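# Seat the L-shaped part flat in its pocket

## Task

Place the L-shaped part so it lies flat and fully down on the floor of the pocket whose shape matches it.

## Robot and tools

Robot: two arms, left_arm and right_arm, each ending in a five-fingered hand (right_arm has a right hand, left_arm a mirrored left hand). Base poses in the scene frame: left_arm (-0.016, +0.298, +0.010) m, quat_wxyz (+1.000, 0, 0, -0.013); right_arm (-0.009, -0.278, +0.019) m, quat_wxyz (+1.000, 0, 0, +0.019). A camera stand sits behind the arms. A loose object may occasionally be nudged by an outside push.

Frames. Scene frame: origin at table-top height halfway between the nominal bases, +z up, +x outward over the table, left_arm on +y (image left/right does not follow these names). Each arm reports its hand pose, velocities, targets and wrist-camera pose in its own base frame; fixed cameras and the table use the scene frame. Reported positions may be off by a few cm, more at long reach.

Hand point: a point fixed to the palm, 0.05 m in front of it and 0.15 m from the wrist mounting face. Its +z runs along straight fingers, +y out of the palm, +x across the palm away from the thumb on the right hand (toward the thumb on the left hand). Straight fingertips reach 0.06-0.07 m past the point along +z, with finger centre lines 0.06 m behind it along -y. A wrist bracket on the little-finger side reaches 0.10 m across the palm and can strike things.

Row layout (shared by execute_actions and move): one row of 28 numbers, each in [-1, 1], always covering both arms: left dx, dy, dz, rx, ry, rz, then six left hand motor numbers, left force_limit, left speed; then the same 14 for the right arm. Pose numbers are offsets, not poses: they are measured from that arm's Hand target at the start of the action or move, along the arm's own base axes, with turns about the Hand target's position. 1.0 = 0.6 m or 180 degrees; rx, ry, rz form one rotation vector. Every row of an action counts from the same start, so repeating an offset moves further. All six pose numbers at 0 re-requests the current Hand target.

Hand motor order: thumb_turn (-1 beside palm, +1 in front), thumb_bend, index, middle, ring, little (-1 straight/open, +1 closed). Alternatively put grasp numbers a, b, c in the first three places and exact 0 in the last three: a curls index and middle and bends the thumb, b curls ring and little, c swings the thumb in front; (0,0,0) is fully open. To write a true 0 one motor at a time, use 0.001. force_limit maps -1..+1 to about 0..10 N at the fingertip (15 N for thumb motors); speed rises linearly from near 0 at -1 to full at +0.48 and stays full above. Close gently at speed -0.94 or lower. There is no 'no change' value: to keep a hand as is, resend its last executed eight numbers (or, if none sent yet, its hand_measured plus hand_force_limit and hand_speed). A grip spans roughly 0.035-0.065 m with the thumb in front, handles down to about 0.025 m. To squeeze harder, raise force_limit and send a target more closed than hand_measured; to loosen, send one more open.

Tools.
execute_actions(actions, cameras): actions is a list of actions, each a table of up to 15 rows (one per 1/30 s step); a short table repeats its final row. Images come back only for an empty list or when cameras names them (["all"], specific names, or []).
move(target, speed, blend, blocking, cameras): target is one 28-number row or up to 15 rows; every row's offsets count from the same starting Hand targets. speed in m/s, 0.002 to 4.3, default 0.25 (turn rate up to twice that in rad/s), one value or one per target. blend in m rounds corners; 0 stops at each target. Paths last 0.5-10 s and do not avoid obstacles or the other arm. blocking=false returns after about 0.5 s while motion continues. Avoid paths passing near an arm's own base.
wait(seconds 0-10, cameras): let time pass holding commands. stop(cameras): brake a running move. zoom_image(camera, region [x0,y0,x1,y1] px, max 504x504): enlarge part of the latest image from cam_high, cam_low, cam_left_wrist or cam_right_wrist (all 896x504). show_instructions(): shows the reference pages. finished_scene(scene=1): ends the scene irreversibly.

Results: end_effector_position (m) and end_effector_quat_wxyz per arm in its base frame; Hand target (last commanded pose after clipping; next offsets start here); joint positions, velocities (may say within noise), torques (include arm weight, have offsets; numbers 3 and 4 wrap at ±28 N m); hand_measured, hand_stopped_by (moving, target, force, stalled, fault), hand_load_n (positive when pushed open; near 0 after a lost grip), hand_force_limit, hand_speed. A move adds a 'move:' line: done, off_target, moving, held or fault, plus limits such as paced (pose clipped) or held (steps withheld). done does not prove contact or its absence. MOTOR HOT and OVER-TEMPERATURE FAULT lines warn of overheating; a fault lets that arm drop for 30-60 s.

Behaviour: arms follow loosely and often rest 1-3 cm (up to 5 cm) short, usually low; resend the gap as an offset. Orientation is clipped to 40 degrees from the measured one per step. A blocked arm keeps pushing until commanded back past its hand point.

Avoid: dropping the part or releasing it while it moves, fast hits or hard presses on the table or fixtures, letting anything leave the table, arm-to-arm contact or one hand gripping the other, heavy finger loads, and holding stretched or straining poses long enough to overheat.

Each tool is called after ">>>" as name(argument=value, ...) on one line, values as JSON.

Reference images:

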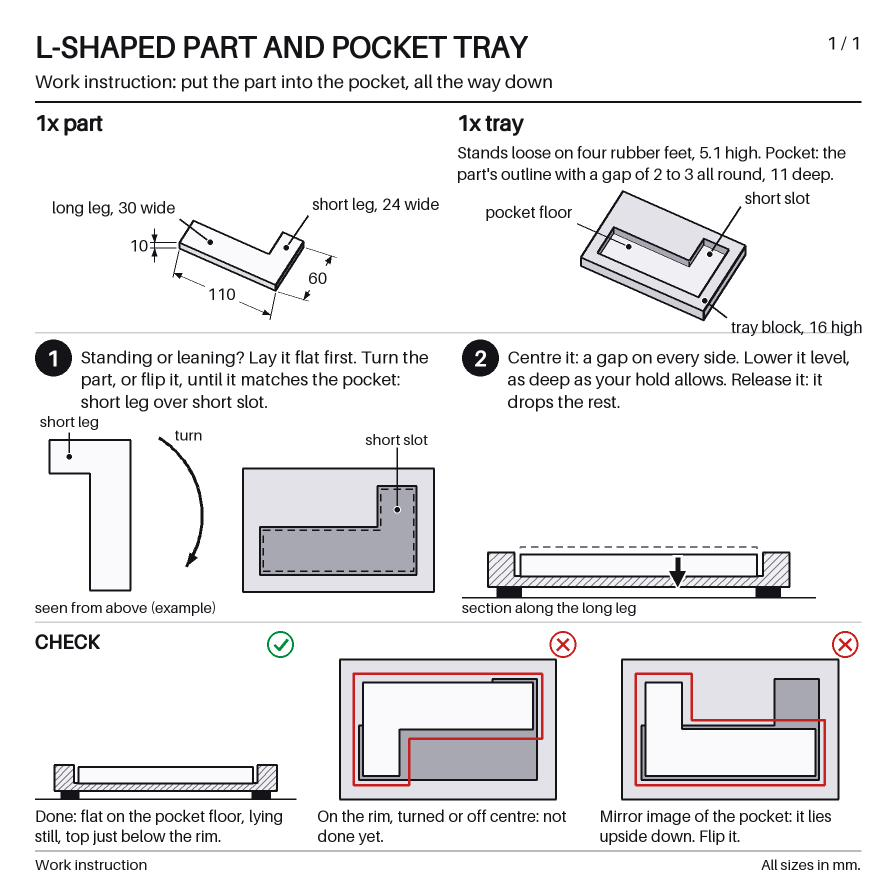

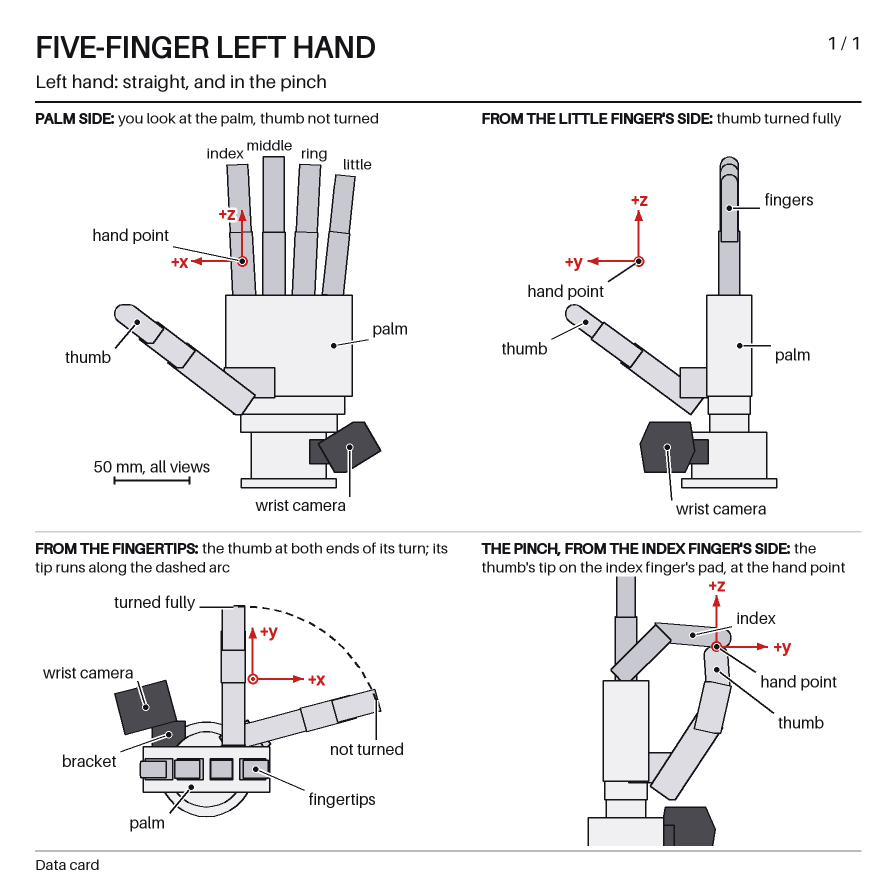

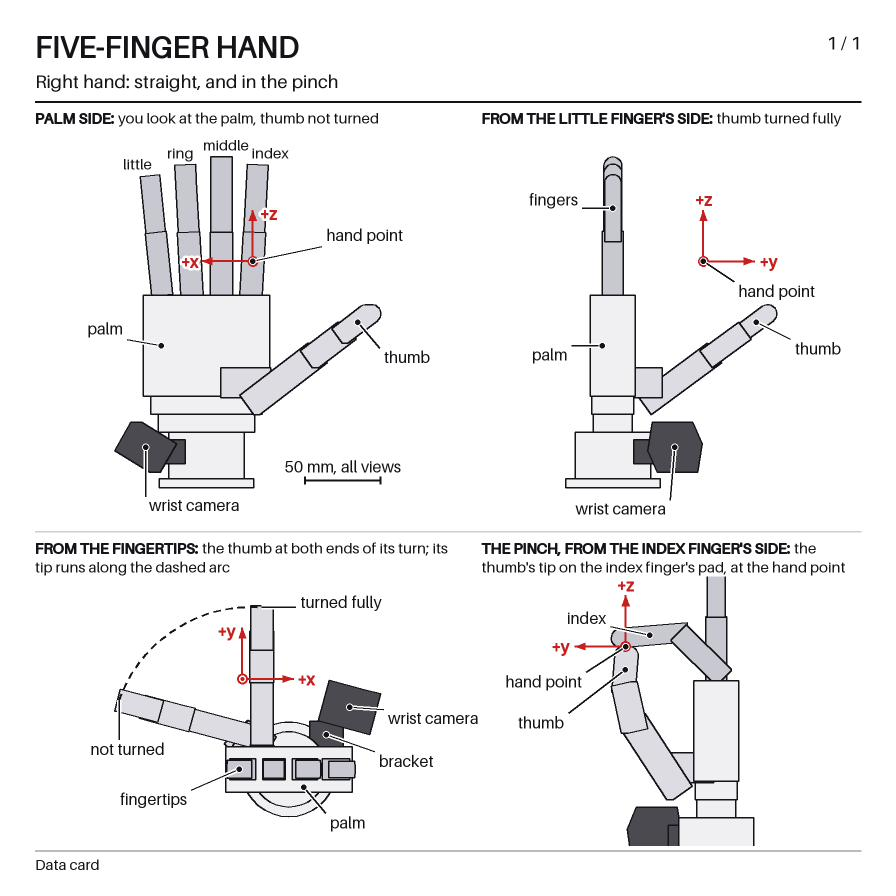

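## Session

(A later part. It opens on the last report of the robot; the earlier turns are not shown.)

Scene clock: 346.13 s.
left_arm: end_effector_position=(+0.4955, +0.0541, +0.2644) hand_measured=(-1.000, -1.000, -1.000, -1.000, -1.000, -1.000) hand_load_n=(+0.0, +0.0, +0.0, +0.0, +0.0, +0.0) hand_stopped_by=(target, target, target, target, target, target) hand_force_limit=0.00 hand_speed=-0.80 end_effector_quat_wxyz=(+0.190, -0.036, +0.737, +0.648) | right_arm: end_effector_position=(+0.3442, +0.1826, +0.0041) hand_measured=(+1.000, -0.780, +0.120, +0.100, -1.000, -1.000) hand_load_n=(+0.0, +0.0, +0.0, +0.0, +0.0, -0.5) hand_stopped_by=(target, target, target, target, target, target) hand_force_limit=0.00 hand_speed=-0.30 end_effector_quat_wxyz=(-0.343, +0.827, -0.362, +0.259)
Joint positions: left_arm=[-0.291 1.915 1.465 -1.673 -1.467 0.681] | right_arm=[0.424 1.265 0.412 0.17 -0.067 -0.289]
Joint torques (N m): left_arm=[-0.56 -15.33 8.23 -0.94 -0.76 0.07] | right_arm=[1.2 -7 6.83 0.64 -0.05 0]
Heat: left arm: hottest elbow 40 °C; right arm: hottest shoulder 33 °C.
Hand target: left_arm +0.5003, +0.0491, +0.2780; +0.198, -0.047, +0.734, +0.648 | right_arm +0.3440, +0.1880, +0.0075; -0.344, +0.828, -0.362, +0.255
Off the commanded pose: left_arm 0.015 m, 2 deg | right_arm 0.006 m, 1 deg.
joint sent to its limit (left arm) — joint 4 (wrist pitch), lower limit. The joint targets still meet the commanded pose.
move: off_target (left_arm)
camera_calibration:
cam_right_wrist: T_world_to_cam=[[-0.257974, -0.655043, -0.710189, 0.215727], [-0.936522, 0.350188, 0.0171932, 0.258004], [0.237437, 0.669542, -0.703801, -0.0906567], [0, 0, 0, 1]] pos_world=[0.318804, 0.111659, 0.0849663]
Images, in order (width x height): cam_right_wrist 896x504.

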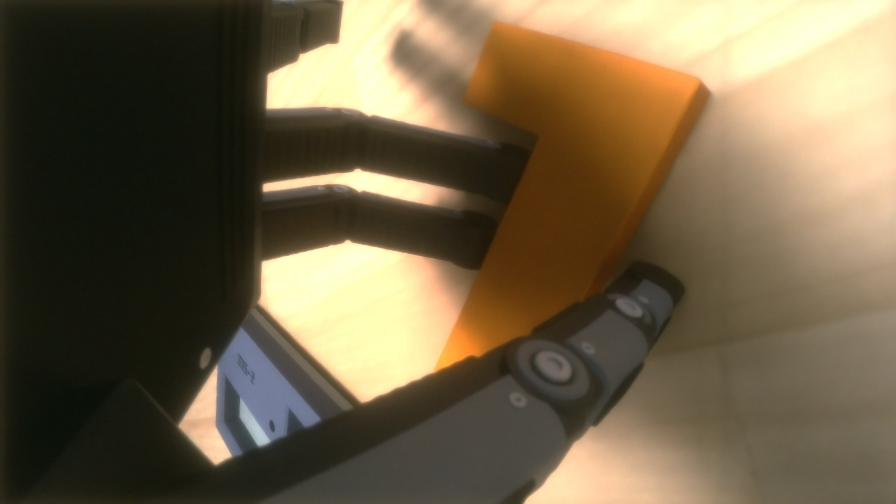

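>>> execute_actions(actions=[[[0, 0, 0, 0, 0, 0, -1, -1, -1, -1, -1, -1, 0, -0.8, 0.0, 0.0, 0.0, 0, 0, 0, 1, -0.2, 0.12, 0.1, -1, -1, -0.45, -0.92]]], cameras=["cam_right_wrist"])

Scene clock: 351.80 s.
left_arm: end_effector_position=(+0.4955, +0.0541, +0.2644) hand_measured=(-1.000, -1.000, -1.000, -1.000, -1.000, -1.000) hand_load_n=(+0.0, +0.0, +0.0, +0.0, +0.0, +0.0) hand_stopped_by=(target, target, target, target, target, target) hand_force_limit=0.00 hand_speed=-0.80 end_effector_quat_wxyz=(+0.190, -0.036, +0.737, +0.648) | right_arm: end_effector_position=(+0.3441, +0.1825, +0.0044) hand_measured=(+1.000, -0.638, +0.120, +0.100, -1.000, -1.000) hand_load_n=(+1.5, +4.0, +0.0, +2.5, -0.5, +0.0) hand_stopped_by=(target, force, target, target, target, target) hand_force_limit=-0.45 hand_speed=-0.92 end_effector_quat_wxyz=(-0.343, +0.827, -0.362, +0.259)
Joint positions: left_arm=[-0.291 1.915 1.465 -1.673 -1.467 0.681] | right_arm=[0.424 1.264 0.412 0.169 -0.067 -0.289]
Joint torques (N m): left_arm=[-0.56 -15.33 8.23 -0.94 -0.76 0.07] | right_arm=[1.14 -7 6.89 0.69 -0.04 -0.01]
Heat: left arm: hottest elbow 40 °C; right arm: hottest shoulder 33 °C.
Hand target: left_arm +0.5003, +0.0491, +0.2780; +0.198, -0.047, +0.734, +0.648 | right_arm +0.3440, +0.1880, +0.0074; -0.344, +0.828, -0.362, +0.255
Off the commanded pose: left_arm 0.015 m, 2 deg | right_arm 0.006 m, 1 deg.
joint sent to its limit (left arm) — joint 4 (wrist pitch), lower limit. The joint targets still meet the commanded pose.
camera_calibration:
cam_right_wrist: T_world_to_cam=[[-0.257974, -0.655043, -0.710189, 0.215777], [-0.936522, 0.350188, 0.0171932, 0.257942], [0.237437, 0.669542, -0.703801, -0.0904252], [0, 0, 0, 1]] pos_world=[0.318704, 0.111559, 0.0851663]
Images, in order (width x height): cam_right_wrist 896x504.

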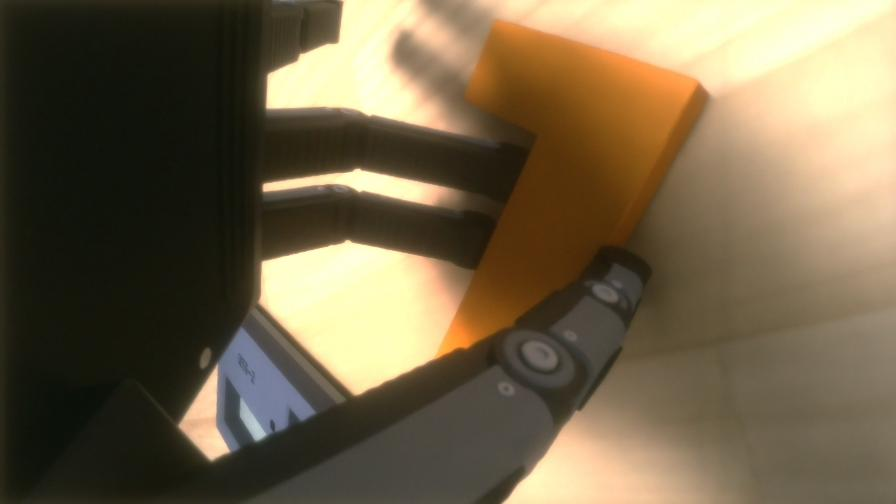

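>>> execute_actions(actions=[[[0, 0, 0, 0, 0, 0, -1, -1, -1, -1, -1, -1, 0, -0.8, 0.0, 0.0, 0.0, 0, 0, 0, 1, -0.2, 0.5, 0.1, -1, -1, -0.6, -0.92]]], cameras=["cam_right_wrist"])

Scene clock: 358.10 s.
left_arm: end_effector_position=(+0.4955, +0.0541, +0.2644) hand_measured=(-1.000, -1.000, -1.000, -1.000, -1.000, -1.000) hand_load_n=(+0.0, +0.0, +0.0, +0.0, +0.0, +0.0) hand_stopped_by=(target, target, target, target, target, target) hand_force_limit=0.00 hand_speed=-0.80 end_effector_quat_wxyz=(+0.190, -0.036, +0.737, +0.648) | right_arm: end_effector_position=(+0.3441, +0.1825, +0.0044) hand_measured=(+1.000, -0.638, +0.140, +0.100, -1.000, -1.000) hand_load_n=(+1.5, +5.0, +2.0, +2.5, +0.0, +0.0) hand_stopped_by=(target, force, force, target, target, target) hand_force_limit=-0.60 hand_speed=-0.92 end_effector_quat_wxyz=(-0.343, +0.827, -0.362, +0.259)
Joint positions: left_arm=[-0.291 1.915 1.465 -1.673 -1.467 0.681] | right_arm=[0.424 1.264 0.412 0.169 -0.067 -0.289]
Joint torques (N m): left_arm=[-0.56 -15.27 8.23 -0.92 -0.76 0.07] | right_arm=[1.14 -6.89 6.87 0.77 -0.06 0]
Heat: left arm: hottest elbow 40 °C; right arm: hottest shoulder 33 °C.
Hand target: left_arm +0.5003, +0.0491, +0.2780; +0.198, -0.047, +0.734, +0.648 | right_arm +0.3440, +0.1880, +0.0074; -0.344, +0.828, -0.362, +0.255
Off the commanded pose: left_arm 0.015 m, 2 deg | right_arm 0.006 m, 1 deg.
joint sent to its limit (left arm) — joint 4 (wrist pitch), lower limit. The joint targets still meet the commanded pose.
camera_calibration:
cam_right_wrist: T_world_to_cam=[[-0.257974, -0.655043, -0.710189, 0.215777], [-0.936522, 0.350188, 0.0171932, 0.257942], [0.237437, 0.669542, -0.703801, -0.0904252], [0, 0, 0, 1]] pos_world=[0.318704, 0.111559, 0.0851663]
Images, in order (width x height): cam_right_wrist 896x504.

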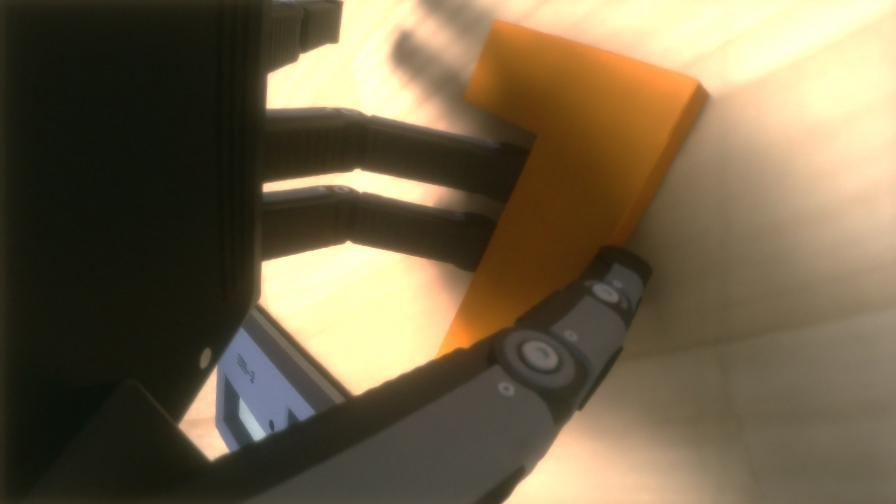

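>>> move(target=[0, 0, 0, 0, 0, 0, -1, -1, -1, -1, -1, -1, 0, -0.8, 0.0, 0.0, 0.1, 0, 0, 0, 1, -0.2, 0.5, 0.1, -1, -1, -0.6, -0.92], cameras=["cam_low", "cam_right_wrist"], speed=0.06)

Scene clock: 362.23 s.
left_arm: end_effector_position=(+0.4955, +0.0541, +0.2644) hand_measured=(-1.000, -1.000, -1.000, -1.000, -1.000, -1.000) hand_load_n=(+0.0, +0.0, +0.0, +0.0, +0.0, +0.0) hand_stopped_by=(target, target, target, target, target, target) hand_force_limit=0.00 hand_speed=-0.80 end_effector_quat_wxyz=(+0.190, -0.036, +0.737, +0.648) | right_arm: end_effector_position=(+0.3242, +0.1736, +0.0410) hand_measured=(+1.000, -0.638, +0.140, +0.100, -1.000, -1.000) hand_load_n=(+1.0, +4.5, +2.0, +3.0, +0.0, +0.0) hand_stopped_by=(target, force, force, target, target, target) hand_force_limit=-0.60 hand_speed=-0.92 end_effector_quat_wxyz=(-0.325, +0.837, -0.368, +0.243)
Joint positions: left_arm=[-0.291 1.915 1.465 -1.673 -1.467 0.681] | right_arm=[0.424 1.091 0.451 -0.096 -0.067 -0.289]
Joint torques (N m): left_arm=[-0.56 -15.33 8.23 -0.94 -0.76 0.07] | right_arm=[1.03 -5.77 11.22 0.92 -0.09 -0.03]
Heat: left arm: hottest elbow 40 °C; right arm: hottest shoulder 33 °C.
Hand target: left_arm +0.5003, +0.0491, +0.2780; +0.198, -0.047, +0.734, +0.648 | right_arm +0.3439, +0.1879, +0.0673; -0.344, +0.828, -0.362, +0.255
Off the commanded pose: left_arm 0.015 m, 2 deg | right_arm 0.036 m, 3 deg.
joint sent to its limit (left arm) — joint 4 (wrist pitch), lower limit. The joint targets still meet the commanded pose.
move: off_target (left_arm, right_arm)
camera_calibration:
cam_right_wrist: T_world_to_cam=[[-0.291685, -0.670278, -0.682383, 0.243303], [-0.934778, 0.350975, 0.0548221, 0.239497], [0.202754, 0.653868, -0.728936, -0.0388423], [0, 0, 0, 1]] pos_world=[0.30272, 0.104421, 0.124583]
Images, in order (width x height): cam_low 896x504, cam_right_wrist 896x504.

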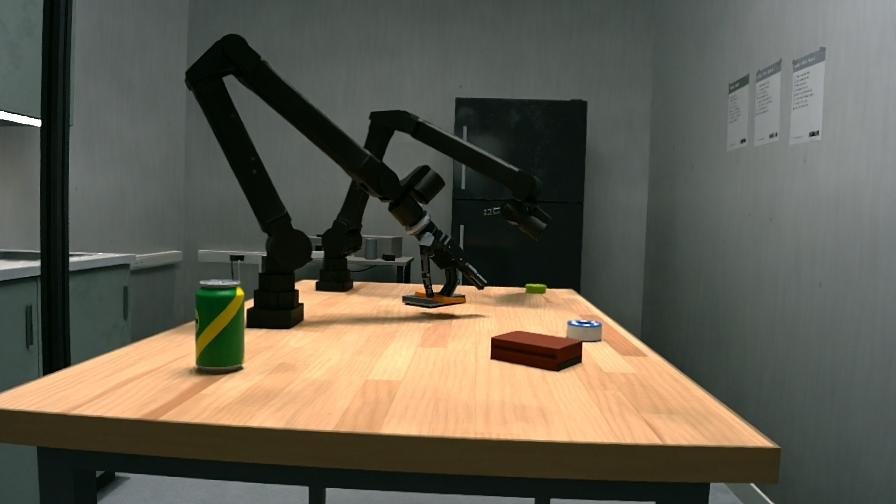

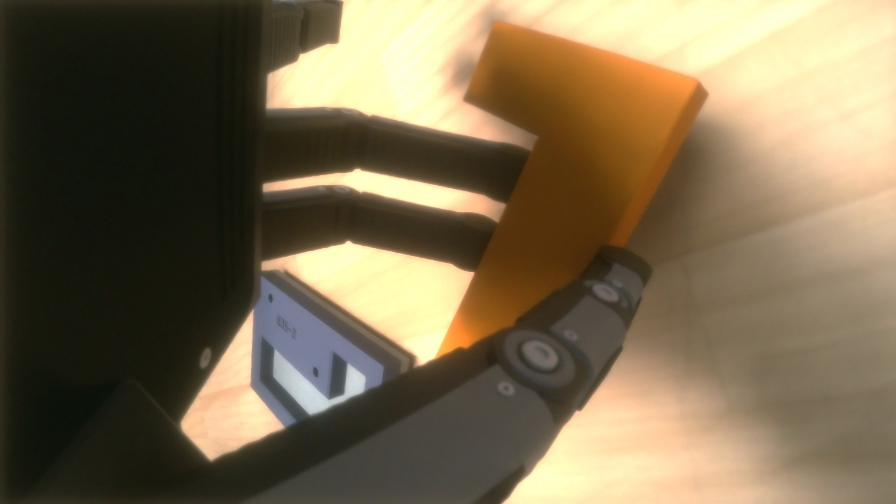

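>>> move(target=[0, 0, 0, 0, 0, 0, -1, -1, -1, -1, -1, -1, 0, -0.8, -0.0565, 0.2868, 0.03, 0, 0, -0.41, 1, -0.2, 0.5, 0.1, -1, -1, -0.6, -0.92], cameras=["cam_high", "cam_low", "cam_right_wrist"], speed=0.15)

Scene clock: 404.53 s.
left_arm: end_effector_position=(+0.4955, +0.0541, +0.2644) hand_measured=(-1.000, -1.000, -1.000, -1.000, -1.000, -1.000) hand_load_n=(+0.0, +0.0, +0.0, +0.0, +0.5, +0.0) hand_stopped_by=(target, target, target, target, target, target) hand_force_limit=0.00 hand_speed=-0.80 end_effector_quat_wxyz=(+0.190, -0.036, +0.737, +0.648) | right_arm: end_effector_position=(+0.3051, +0.3390, +0.0722) hand_measured=(+1.000, -0.638, +0.140, +0.100, -1.000, -1.000) hand_load_n=(+1.0, +4.5, +2.0, +3.0, +0.0, +0.0) hand_stopped_by=(target, force, force, target, target, target) hand_force_limit=-0.60 hand_speed=-0.92 end_effector_quat_wxyz=(+0.106, -0.449, +0.781, -0.420)
Joint positions: left_arm=[-0.291 1.915 1.465 -1.673 -1.467 0.681] | right_arm=[1.08 1.74 1.254 -1.451 0.838 1.772]
Joint torques (N m): left_arm=[-0.56 -15.33 8.23 -0.94 -0.76 0.07] | right_arm=[1.14 -12.92 9.87 -1.26 0.46 0.05]
Heat: left arm: hottest elbow 40 °C; right arm: hottest elbow 39 °C.
Hand target: left_arm +0.5003, +0.0491, +0.2780; +0.198, -0.047, +0.734, +0.648 | right_arm +0.3101, +0.3600, +0.0855; +0.122, -0.445, +0.787, -0.411
Off the commanded pose: left_arm 0.015 m, 2 deg | right_arm 0.025 m, 2 deg.
joint sent to its limit (left arm) — joint 4 (wrist pitch), lower limit. The joint targets still meet the commanded pose.
move: off_target (left_arm, right_arm)
camera_calibration:
cam_right_wrist: T_world_to_cam=[[-0.713521, 0.0456689, -0.699143, 0.257068], [0.074045, 0.9972, -0.0104294, -0.360315], [0.69671, -0.0592097, -0.714905, -0.0305261], [0, 0, 0, 1]] pos_world=[0.231371, 0.345759, 0.154146]
Images, in order (width x height): cam_high 896x504, cam_low 896x504, cam_right_wrist 896x504.

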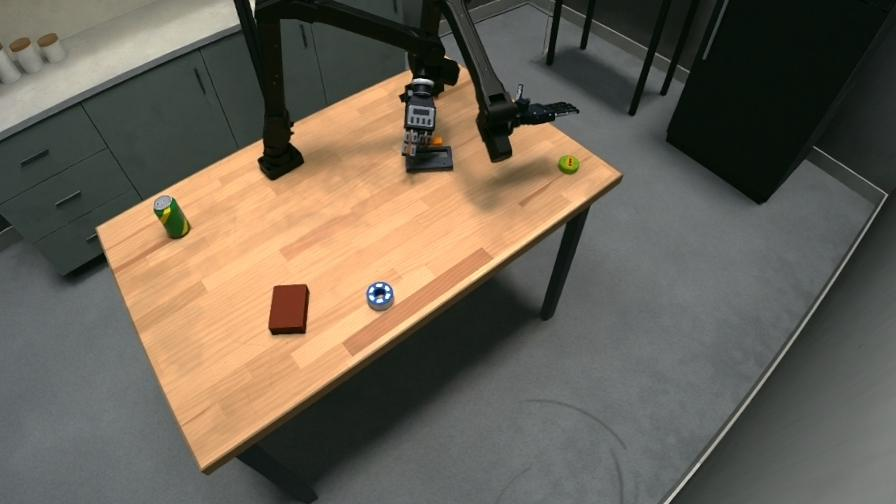

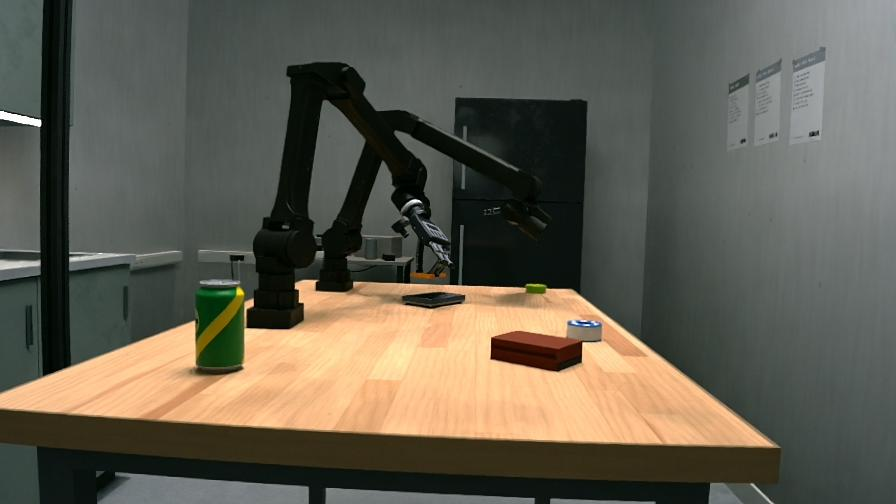

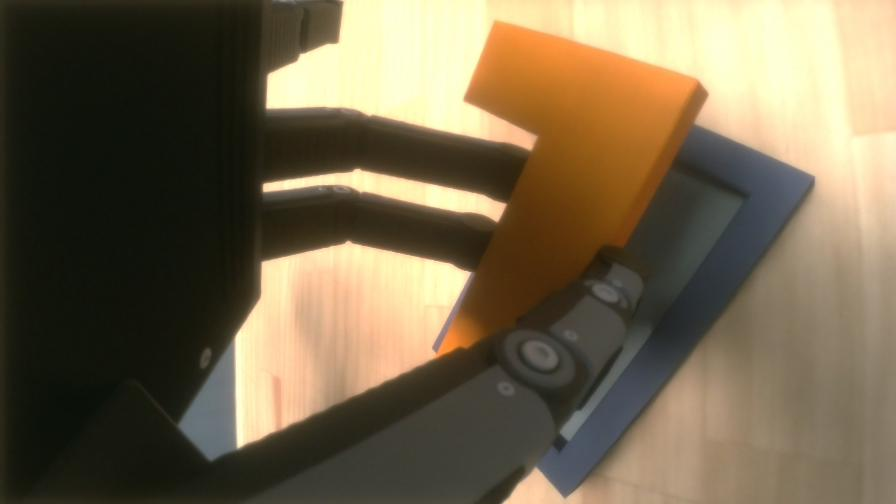

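>>> zoom_image(camera="cam_right_wrist", region=[600, 60, 840, 300])

>>> zoom_image(camera="cam_right_wrist", region=[480, 380, 640, 504])

>>> zoom_image(camera="cam_right_wrist", region=[400, 0, 640, 240])

Scaled by 2.100 from the camera's 896x504 image, which has a finer 1280x720 frame.

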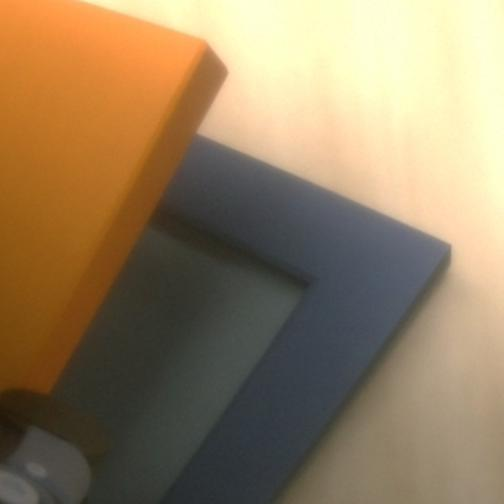

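Scaled by 3.150 from the camera's 896x504 image, which has a finer 1280x720 frame.

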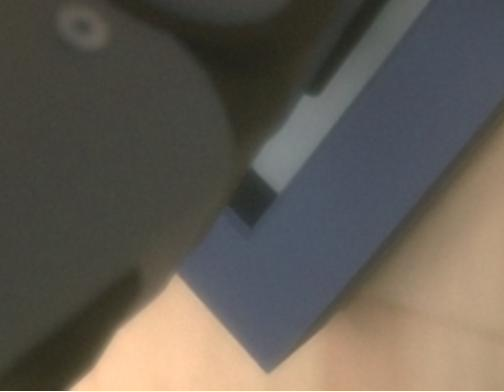

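Scaled by 2.100 from the camera's 896x504 image, which has a finer 1280x720 frame.

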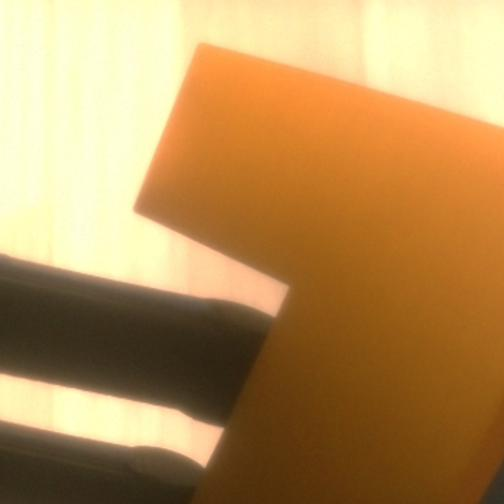

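>>> move(target=[0, 0, 0, 0, 0, 0, -1, -1, -1, -1, -1, -1, 0, -0.8, 0.0053, 0.0267, -0.04, 0.0087, -0.0053, -0.0083, 1, -0.2, 0.5, 0.1, -1, -1, -0.6, -0.92], cameras=["cam_right_wrist"], speed=0.06)

Scene clock: 462.03 s.
left_arm: end_effector_position=(+0.4955, +0.0541, +0.2644) hand_measured=(-1.000, -1.000, -1.000, -1.000, -1.000, -1.000) hand_load_n=(+0.0, +0.0, +0.0, +0.0, +0.0, +0.0) hand_stopped_by=(target, target, target, target, target, target) hand_force_limit=0.00 hand_speed=-0.80 end_effector_quat_wxyz=(+0.190, -0.036, +0.737, +0.648) | right_arm: end_effector_position=(+0.3052, +0.3479, +0.0493) hand_measured=(+1.000, -0.638, +0.140, +0.100, -1.000, -1.000) hand_load_n=(+0.5, +4.5, +1.5, +3.0, +0.0, +0.0) hand_stopped_by=(target, force, force, target, target, target) hand_force_limit=-0.60 hand_speed=-0.92 end_effector_quat_wxyz=(+0.102, -0.438, +0.787, -0.422)
Joint positions: left_arm=[-0.291 1.915 1.465 -1.673 -1.467 0.681] | right_arm=[1.089 1.8 1.268 -1.44 0.828 1.823]
Joint torques (N m): left_arm=[-0.56 -15.33 8.23 -0.92 -0.76 0.07] | right_arm=[1.26 -14.04 9.63 -0.27 0.43 -0.03]
Heat: left arm: hottest elbow 40 °C; right arm: hottest elbow 39 °C.
Hand target: left_arm +0.5003, +0.0491, +0.2780; +0.198, -0.047, +0.734, +0.648 | right_arm +0.3131, +0.3761, +0.0615; +0.130, -0.429, +0.797, -0.405
Off the commanded pose: left_arm 0.015 m, 2 deg | right_arm 0.032 m, 4 deg.
joint sent to its limit (left arm) — joint 4 (wrist pitch), lower limit. The joint targets still meet the commanded pose.
move: off_target (left_arm, right_arm)
camera_calibration:
cam_right_wrist: T_world_to_cam=[[-0.708882, 0.065298, -0.702298, 0.232712], [0.101017, 0.99484, -0.00946605, -0.376836], [0.698056, -0.0776542, -0.71182, -0.0404856], [0, 0, 0, 1]] pos_world=[0.231293, 0.356552, 0.131048]
Images, in order (width x height): cam_right_wrist 896x504.

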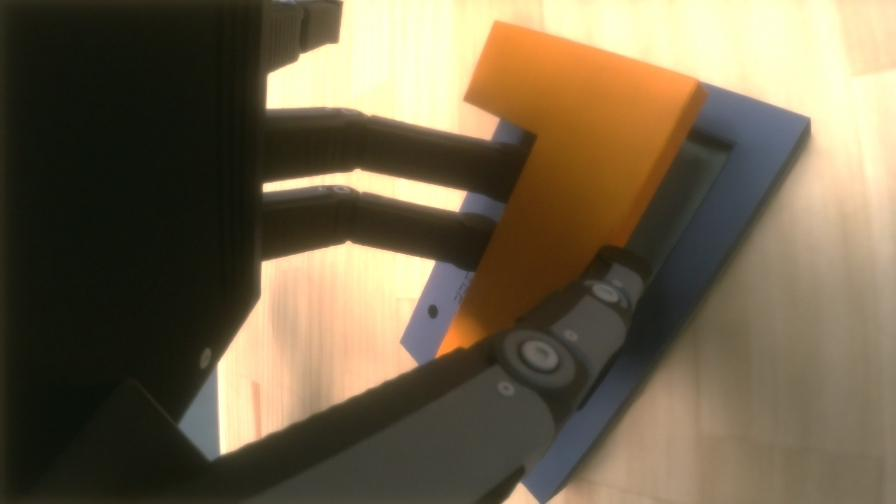

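>>> zoom_image(camera="cam_right_wrist", region=[620, 40, 840, 260])

>>> zoom_image(camera="cam_right_wrist", region=[460, 400, 620, 504])

>>> zoom_image(camera="cam_right_wrist", region=[380, 240, 540, 400])

Scaled by 2.291 from the camera's 896x504 image, which has a finer 1280x720 frame.

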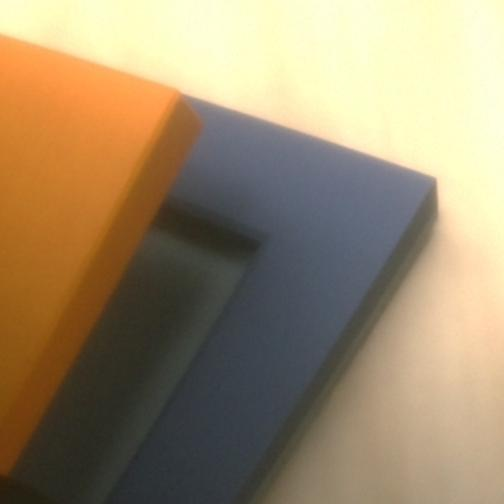

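Scaled by 3.150 from the camera's 896x504 image, which has a finer 1280x720 frame.

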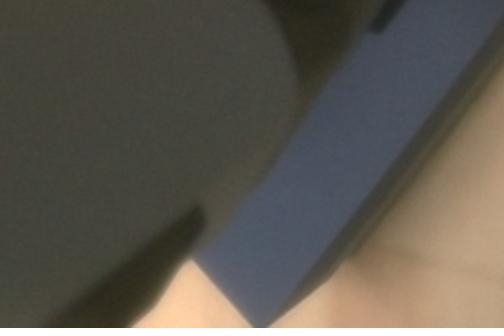

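Scaled by 3.150 from the camera's 896x504 image, which has a finer 1280x720 frame.

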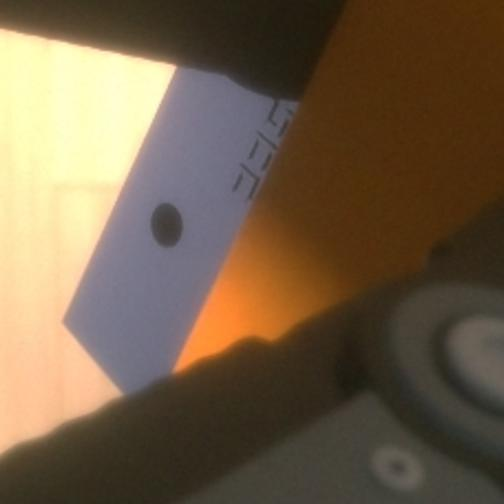

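>>> move(target=[0, 0, 0, 0, 0, 0, -1, -1, -1, -1, -1, -1, 0, -0.8, 0.009, 0.02, -0.015, 0.009, -0.0045, 0, 1, -0.2, 0.5, 0.1, -1, -1, -0.6, -0.92], cameras=["cam_right_wrist"], speed=0.05)

Scene clock: 489.93 s.
left_arm: end_effector_position=(+0.4955, +0.0541, +0.2644) hand_measured=(-1.000, -1.000, -1.000, -1.000, -1.000, -1.000) hand_load_n=(+0.0, +0.0, +0.0, +0.0, +0.0, +0.0) hand_stopped_by=(target, target, target, target, target, target) hand_force_limit=0.00 hand_speed=-0.80 end_effector_quat_wxyz=(+0.190, -0.036, +0.737, +0.648) | right_arm: end_effector_position=(+0.3114, +0.3608, +0.0416) hand_measured=(+1.000, -0.638, +0.140, +0.100, -1.000, -1.000) hand_load_n=(+0.5, +4.5, +2.0, +3.0, +0.0, +0.0) hand_stopped_by=(target, force, force, target, target, target) hand_force_limit=-0.60 hand_speed=-0.92 end_effector_quat_wxyz=(+0.116, -0.432, +0.793, -0.413)
Joint positions: left_arm=[-0.291 1.915 1.465 -1.673 -1.467 0.681] | right_arm=[1.09 1.82 1.28 -1.396 0.827 1.825]
Joint torques (N m): left_arm=[-0.56 -15.33 8.23 -0.92 -0.76 0.07] | right_arm=[1.38 -14.15 9.5 -0.18 0.45 0.02]
Heat: left arm: hottest elbow 40 °C; right arm: hottest elbow 37 °C.
Hand target: left_arm +0.5003, +0.0491, +0.2780; +0.198, -0.047, +0.734, +0.648 | right_arm +0.3185, +0.3881, +0.0524; +0.141, -0.425, +0.801, -0.397
Off the commanded pose: left_arm 0.015 m, 2 deg | right_arm 0.030 m, 4 deg.
joint sent to its limit (left arm) — joint 4 (wrist pitch), lower limit. The joint targets still meet the commanded pose.
move: off_target (left_arm, right_arm)
camera_calibration:
cam_right_wrist: T_world_to_cam=[[-0.696791, 0.0883374, -0.711814, 0.219082], [0.101287, 0.994561, 0.0242773, -0.391787], [0.710087, -0.0551815, -0.701948, -0.0615223], [0, 0, 0, 1]] pos_world=[0.236023, 0.366908, 0.122271]
Images, in order (width x height): cam_right_wrist 896x504.

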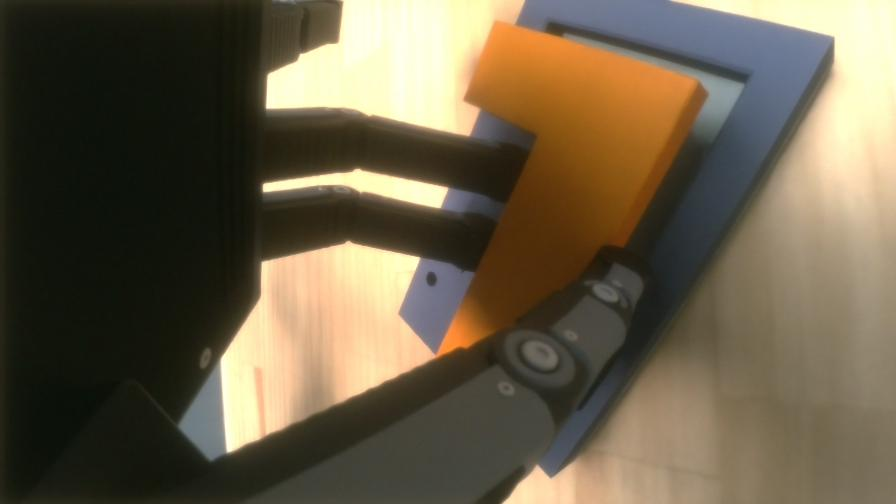

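>>> zoom_image(camera="cam_right_wrist", region=[640, 0, 860, 220])

>>> zoom_image(camera="cam_right_wrist", region=[440, 0, 660, 160])

>>> zoom_image(camera="cam_right_wrist", region=[380, 240, 640, 500])

Scaled by 2.291 from the camera's 896x504 image, which has a finer 1280x720 frame.

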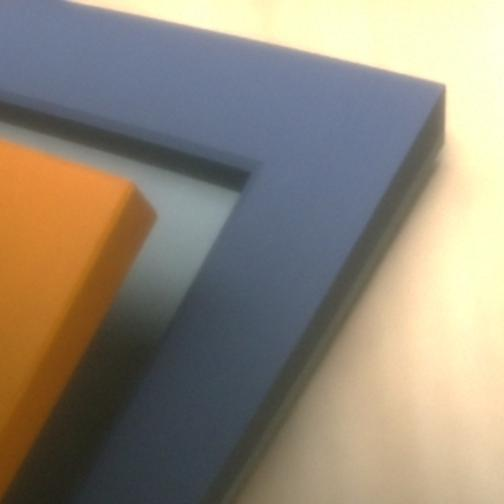

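Scaled by 2.291 from the camera's 896x504 image, which has a finer 1280x720 frame.

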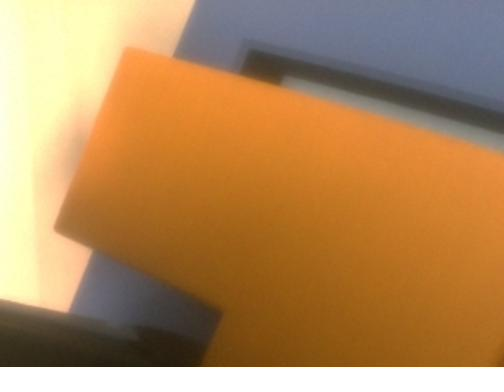

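Scaled by 1.938 from the camera's 896x504 image, which has a finer 1280x720 frame.

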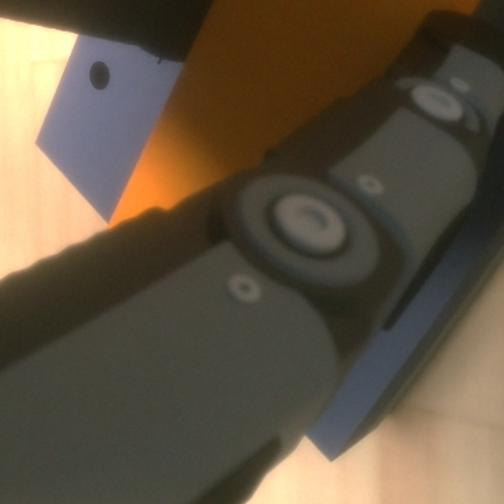

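>>> move(target=[0, 0, 0, 0, 0, 0, -1, -1, -1, -1, -1, -1, 0, -0.8, -0.011, -0.013, -0.0125, 0, 0, 0.003, 1, -0.2, 0.5, 0.1, -1, -1, -0.6, -0.92], cameras=["cam_right_wrist"], speed=0.04)

Scene clock: 515.07 s.
left_arm: end_effector_position=(+0.4955, +0.0541, +0.2644) hand_measured=(-1.000, -1.000, -1.000, -1.000, -1.000, -1.000) hand_load_n=(+0.0, +0.0, +0.0, +0.0, +0.0, +0.0) hand_stopped_by=(target, target, target, target, target, target) hand_force_limit=0.00 hand_speed=-0.80 end_effector_quat_wxyz=(+0.190, -0.036, +0.737, +0.648) | right_arm: end_effector_position=(+0.3135, +0.3696, +0.0402) hand_measured=(+1.000, -0.638, +0.140, +0.100, -1.000, -1.000) hand_load_n=(+0.5, +4.5, +1.5, +3.0, +0.0, +0.0) hand_stopped_by=(target, force, force, target, target, target) hand_force_limit=-0.60 hand_speed=-0.92 end_effector_quat_wxyz=(+0.130, -0.429, +0.797, -0.404)
Joint positions: left_arm=[-0.291 1.915 1.465 -1.673 -1.467 0.681] | right_arm=[1.095 1.82 1.28 -1.362 0.827 1.825]
Joint torques (N m): left_arm=[-0.56 -15.33 8.23 -0.94 -0.76 0.07] | right_arm=[1.38 -15.21 6.45 -0.1 0.53 -0.06]
Heat: left arm: hottest elbow 40 °C; right arm: hottest elbow 37 °C.
Hand target: left_arm +0.5003, +0.0491, +0.2780; +0.198, -0.047, +0.734, +0.648 | right_arm +0.3119, +0.3802, +0.0449; +0.143, -0.428, +0.799, -0.396
Off the commanded pose: left_arm 0.015 m, 2 deg | right_arm 0.012 m, 2 deg.
joint sent to its limit (left arm) — joint 4 (wrist pitch), lower limit. The joint targets still meet the commanded pose.
move: off_target (left_arm, right_arm)
camera_calibration:
cam_right_wrist: T_world_to_cam=[[-0.68587, 0.107026, -0.719811, 0.208829], [0.0961417, 0.993782, 0.0561528, -0.40015], [0.721345, -0.0306903, -0.691895, -0.0765884], [0, 0, 0, 1]] pos_world=[0.236948, 0.372962, 0.119796]
Images, in order (width x height): cam_right_wrist 896x504.

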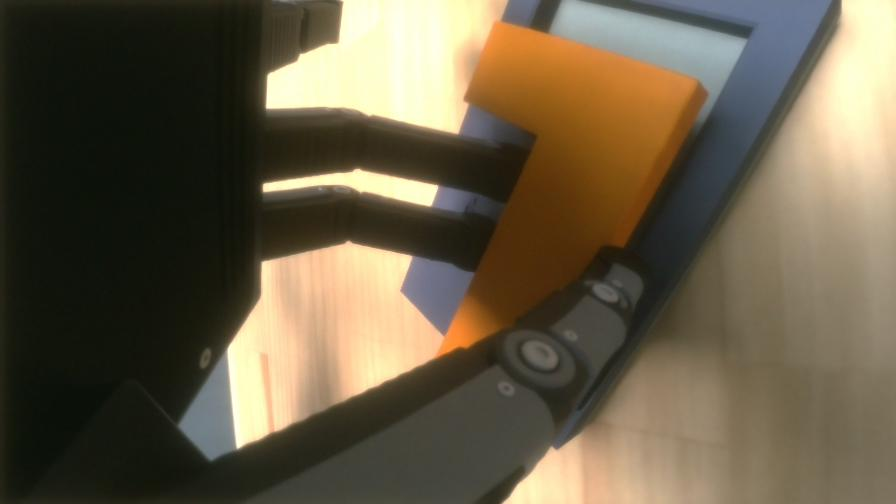

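>>> move(target=[0, 0, 0, 0, 0, 0, -1, -1, -1, -1, -1, -1, 0, -0.8, -0.0085, -0.028, -0.0083, -0.0143, 0.0076, 0.0, 1, -0.2, 0.5, 0.1, -1, -1, -0.6, -0.92], cameras=["cam_right_wrist"], speed=0.04)

Scene clock: 544.00 s.
left_arm: end_effector_position=(+0.4955, +0.0541, +0.2644) hand_measured=(-1.000, -1.000, -1.000, -1.000, -1.000, -1.000) hand_load_n=(+0.0, +0.0, +0.0, +0.0, +0.0, +0.0) hand_stopped_by=(target, target, target, target, target, target) hand_force_limit=0.00 hand_speed=-0.80 end_effector_quat_wxyz=(+0.190, -0.036, +0.737, +0.648) | right_arm: end_effector_position=(+0.3117, +0.3660, +0.0375) hand_measured=(+1.000, -0.638, +0.140, +0.100, -1.000, -1.000) hand_load_n=(+0.5, +4.5, +2.0, +3.0, +0.0, +0.0) hand_stopped_by=(target, force, force, target, target, target) hand_force_limit=-0.60 hand_speed=-0.92 end_effector_quat_wxyz=(+0.126, -0.430, +0.796, -0.406)
Joint positions: left_arm=[-0.291 1.915 1.465 -1.673 -1.467 0.681] | right_arm=[1.095 1.82 1.27 -1.362 0.827 1.825]
Joint torques (N m): left_arm=[-0.62 -15.27 8.23 -0.94 -0.76 0.07] | right_arm=[0.56 -15.44 5.27 -1.06 0.59 -0.15]
Heat: left arm: hottest elbow 40 °C; right arm: hottest shoulder 35 °C.
Hand target: left_arm +0.5003, +0.0491, +0.2780; +0.198, -0.047, +0.734, +0.648 | right_arm +0.3069, +0.3636, +0.0400; +0.124, -0.436, +0.792, -0.409
Off the commanded pose: left_arm 0.015 m, 2 deg | right_arm 0.006 m, 1 deg.
joint sent to its limit (left arm) — joint 4 (wrist pitch), lower limit. The joint targets still meet the commanded pose.
move: off_target (left_arm)
camera_calibration:
cam_right_wrist: T_world_to_cam=[[-0.688958, 0.101147, -0.717709, 0.208972], [0.0963595, 0.994207, 0.047615, -0.396071], [0.718367, -0.0363533, -0.694714, -0.07406], [0, 0, 0, 1]] pos_world=[0.23534, 0.369948, 0.117389]
Images, in order (width x height): cam_right_wrist 896x504.

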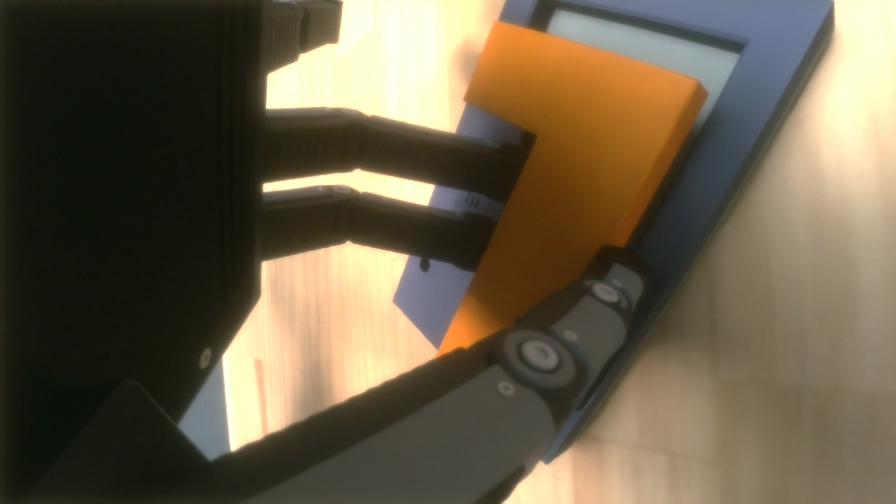

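>>> move(target=[0, 0, 0, 0, 0, 0, -1, -1, -1, -1, -1, -1, 0, -0.8, -0.0083, -0.0175, -0.0025, -0.006, 0.0032, 0.0, 1, -0.2, 0.5, 0.1, -1, -1, -0.6, -0.92], cameras=["cam_right_wrist"], speed=0.04)

Scene clock: 549.70 s.
left_arm: end_effector_position=(+0.4955, +0.0541, +0.2644) hand_measured=(-1.000, -1.000, -1.000, -1.000, -1.000, -1.000) hand_load_n=(+0.0, +0.0, +0.0, +0.0, +0.0, +0.0) hand_stopped_by=(target, target, target, target, target, target) hand_force_limit=0.00 hand_speed=-0.80 end_effector_quat_wxyz=(+0.190, -0.036, +0.737, +0.648) | right_arm: end_effector_position=(+0.3067, +0.3564, +0.0337) hand_measured=(+1.000, -0.638, +0.140, +0.100, -1.000, -1.000) hand_load_n=(+1.0, +4.5, +2.0, +3.0, +0.0, +0.0) hand_stopped_by=(target, force, force, target, target, target) hand_force_limit=-0.60 hand_speed=-0.92 end_effector_quat_wxyz=(+0.118, -0.433, +0.793, -0.412)
Joint positions: left_arm=[-0.291 1.915 1.465 -1.673 -1.467 0.681] | right_arm=[1.095 1.814 1.247 -1.366 0.827 1.825]
Joint torques (N m): left_arm=[-0.56 -15.33 8.23 -0.94 -0.76 0.07] | right_arm=[0.44 -15.5 5.16 -1.26 0.56 -0.17]
Heat: left arm: hottest elbow 40 °C; right arm: hottest shoulder 35 °C.
Hand target: left_arm +0.5003, +0.0491, +0.2780; +0.198, -0.047, +0.734, +0.648 | right_arm +0.3019, +0.3531, +0.0385; +0.116, -0.439, +0.789, -0.414
Off the commanded pose: left_arm 0.015 m, 2 deg | right_arm 0.008 m, 1 deg.
joint sent to its limit (left arm) — joint 4 (wrist pitch), lower limit. The joint targets still meet the commanded pose.
move: off_target (left_arm)
camera_calibration:
cam_right_wrist: T_world_to_cam=[[-0.695807, 0.0877857, -0.712844, 0.210576], [0.0967098, 0.994915, 0.0281239, -0.385651], [0.711688, -0.0493702, -0.700758, -0.0666128], [0, 0, 0, 1]] pos_world=[0.231224, 0.361916, 0.114274]
Images, in order (width x height): cam_right_wrist 896x504.

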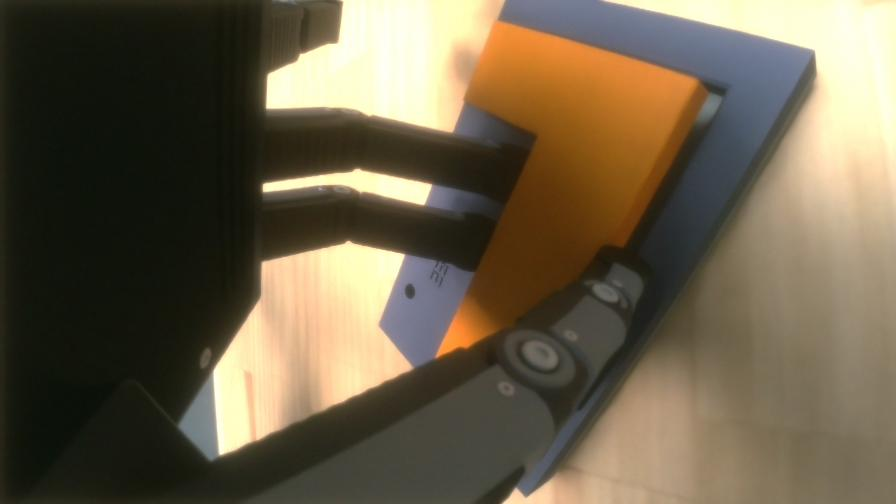

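>>> zoom_image(camera="cam_right_wrist", region=[640, 20, 840, 220])

>>> zoom_image(camera="cam_right_wrist", region=[440, 0, 640, 160])

>>> zoom_image(camera="cam_right_wrist", region=[360, 260, 600, 500])

Scaled by 2.520 from the camera's 896x504 image, which has a finer 1280x720 frame.

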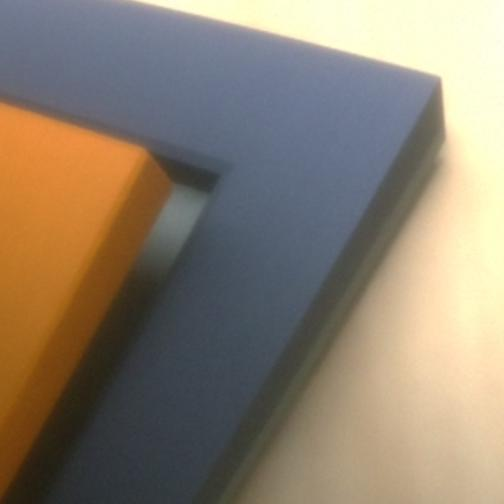

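Scaled by 2.520 from the camera's 896x504 image, which has a finer 1280x720 frame.

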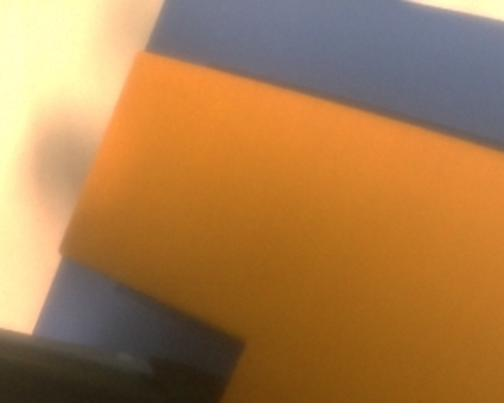

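Scaled by 2.100 from the camera's 896x504 image, which has a finer 1280x720 frame.

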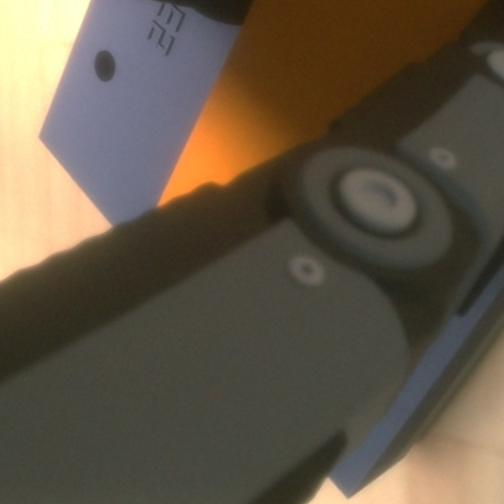

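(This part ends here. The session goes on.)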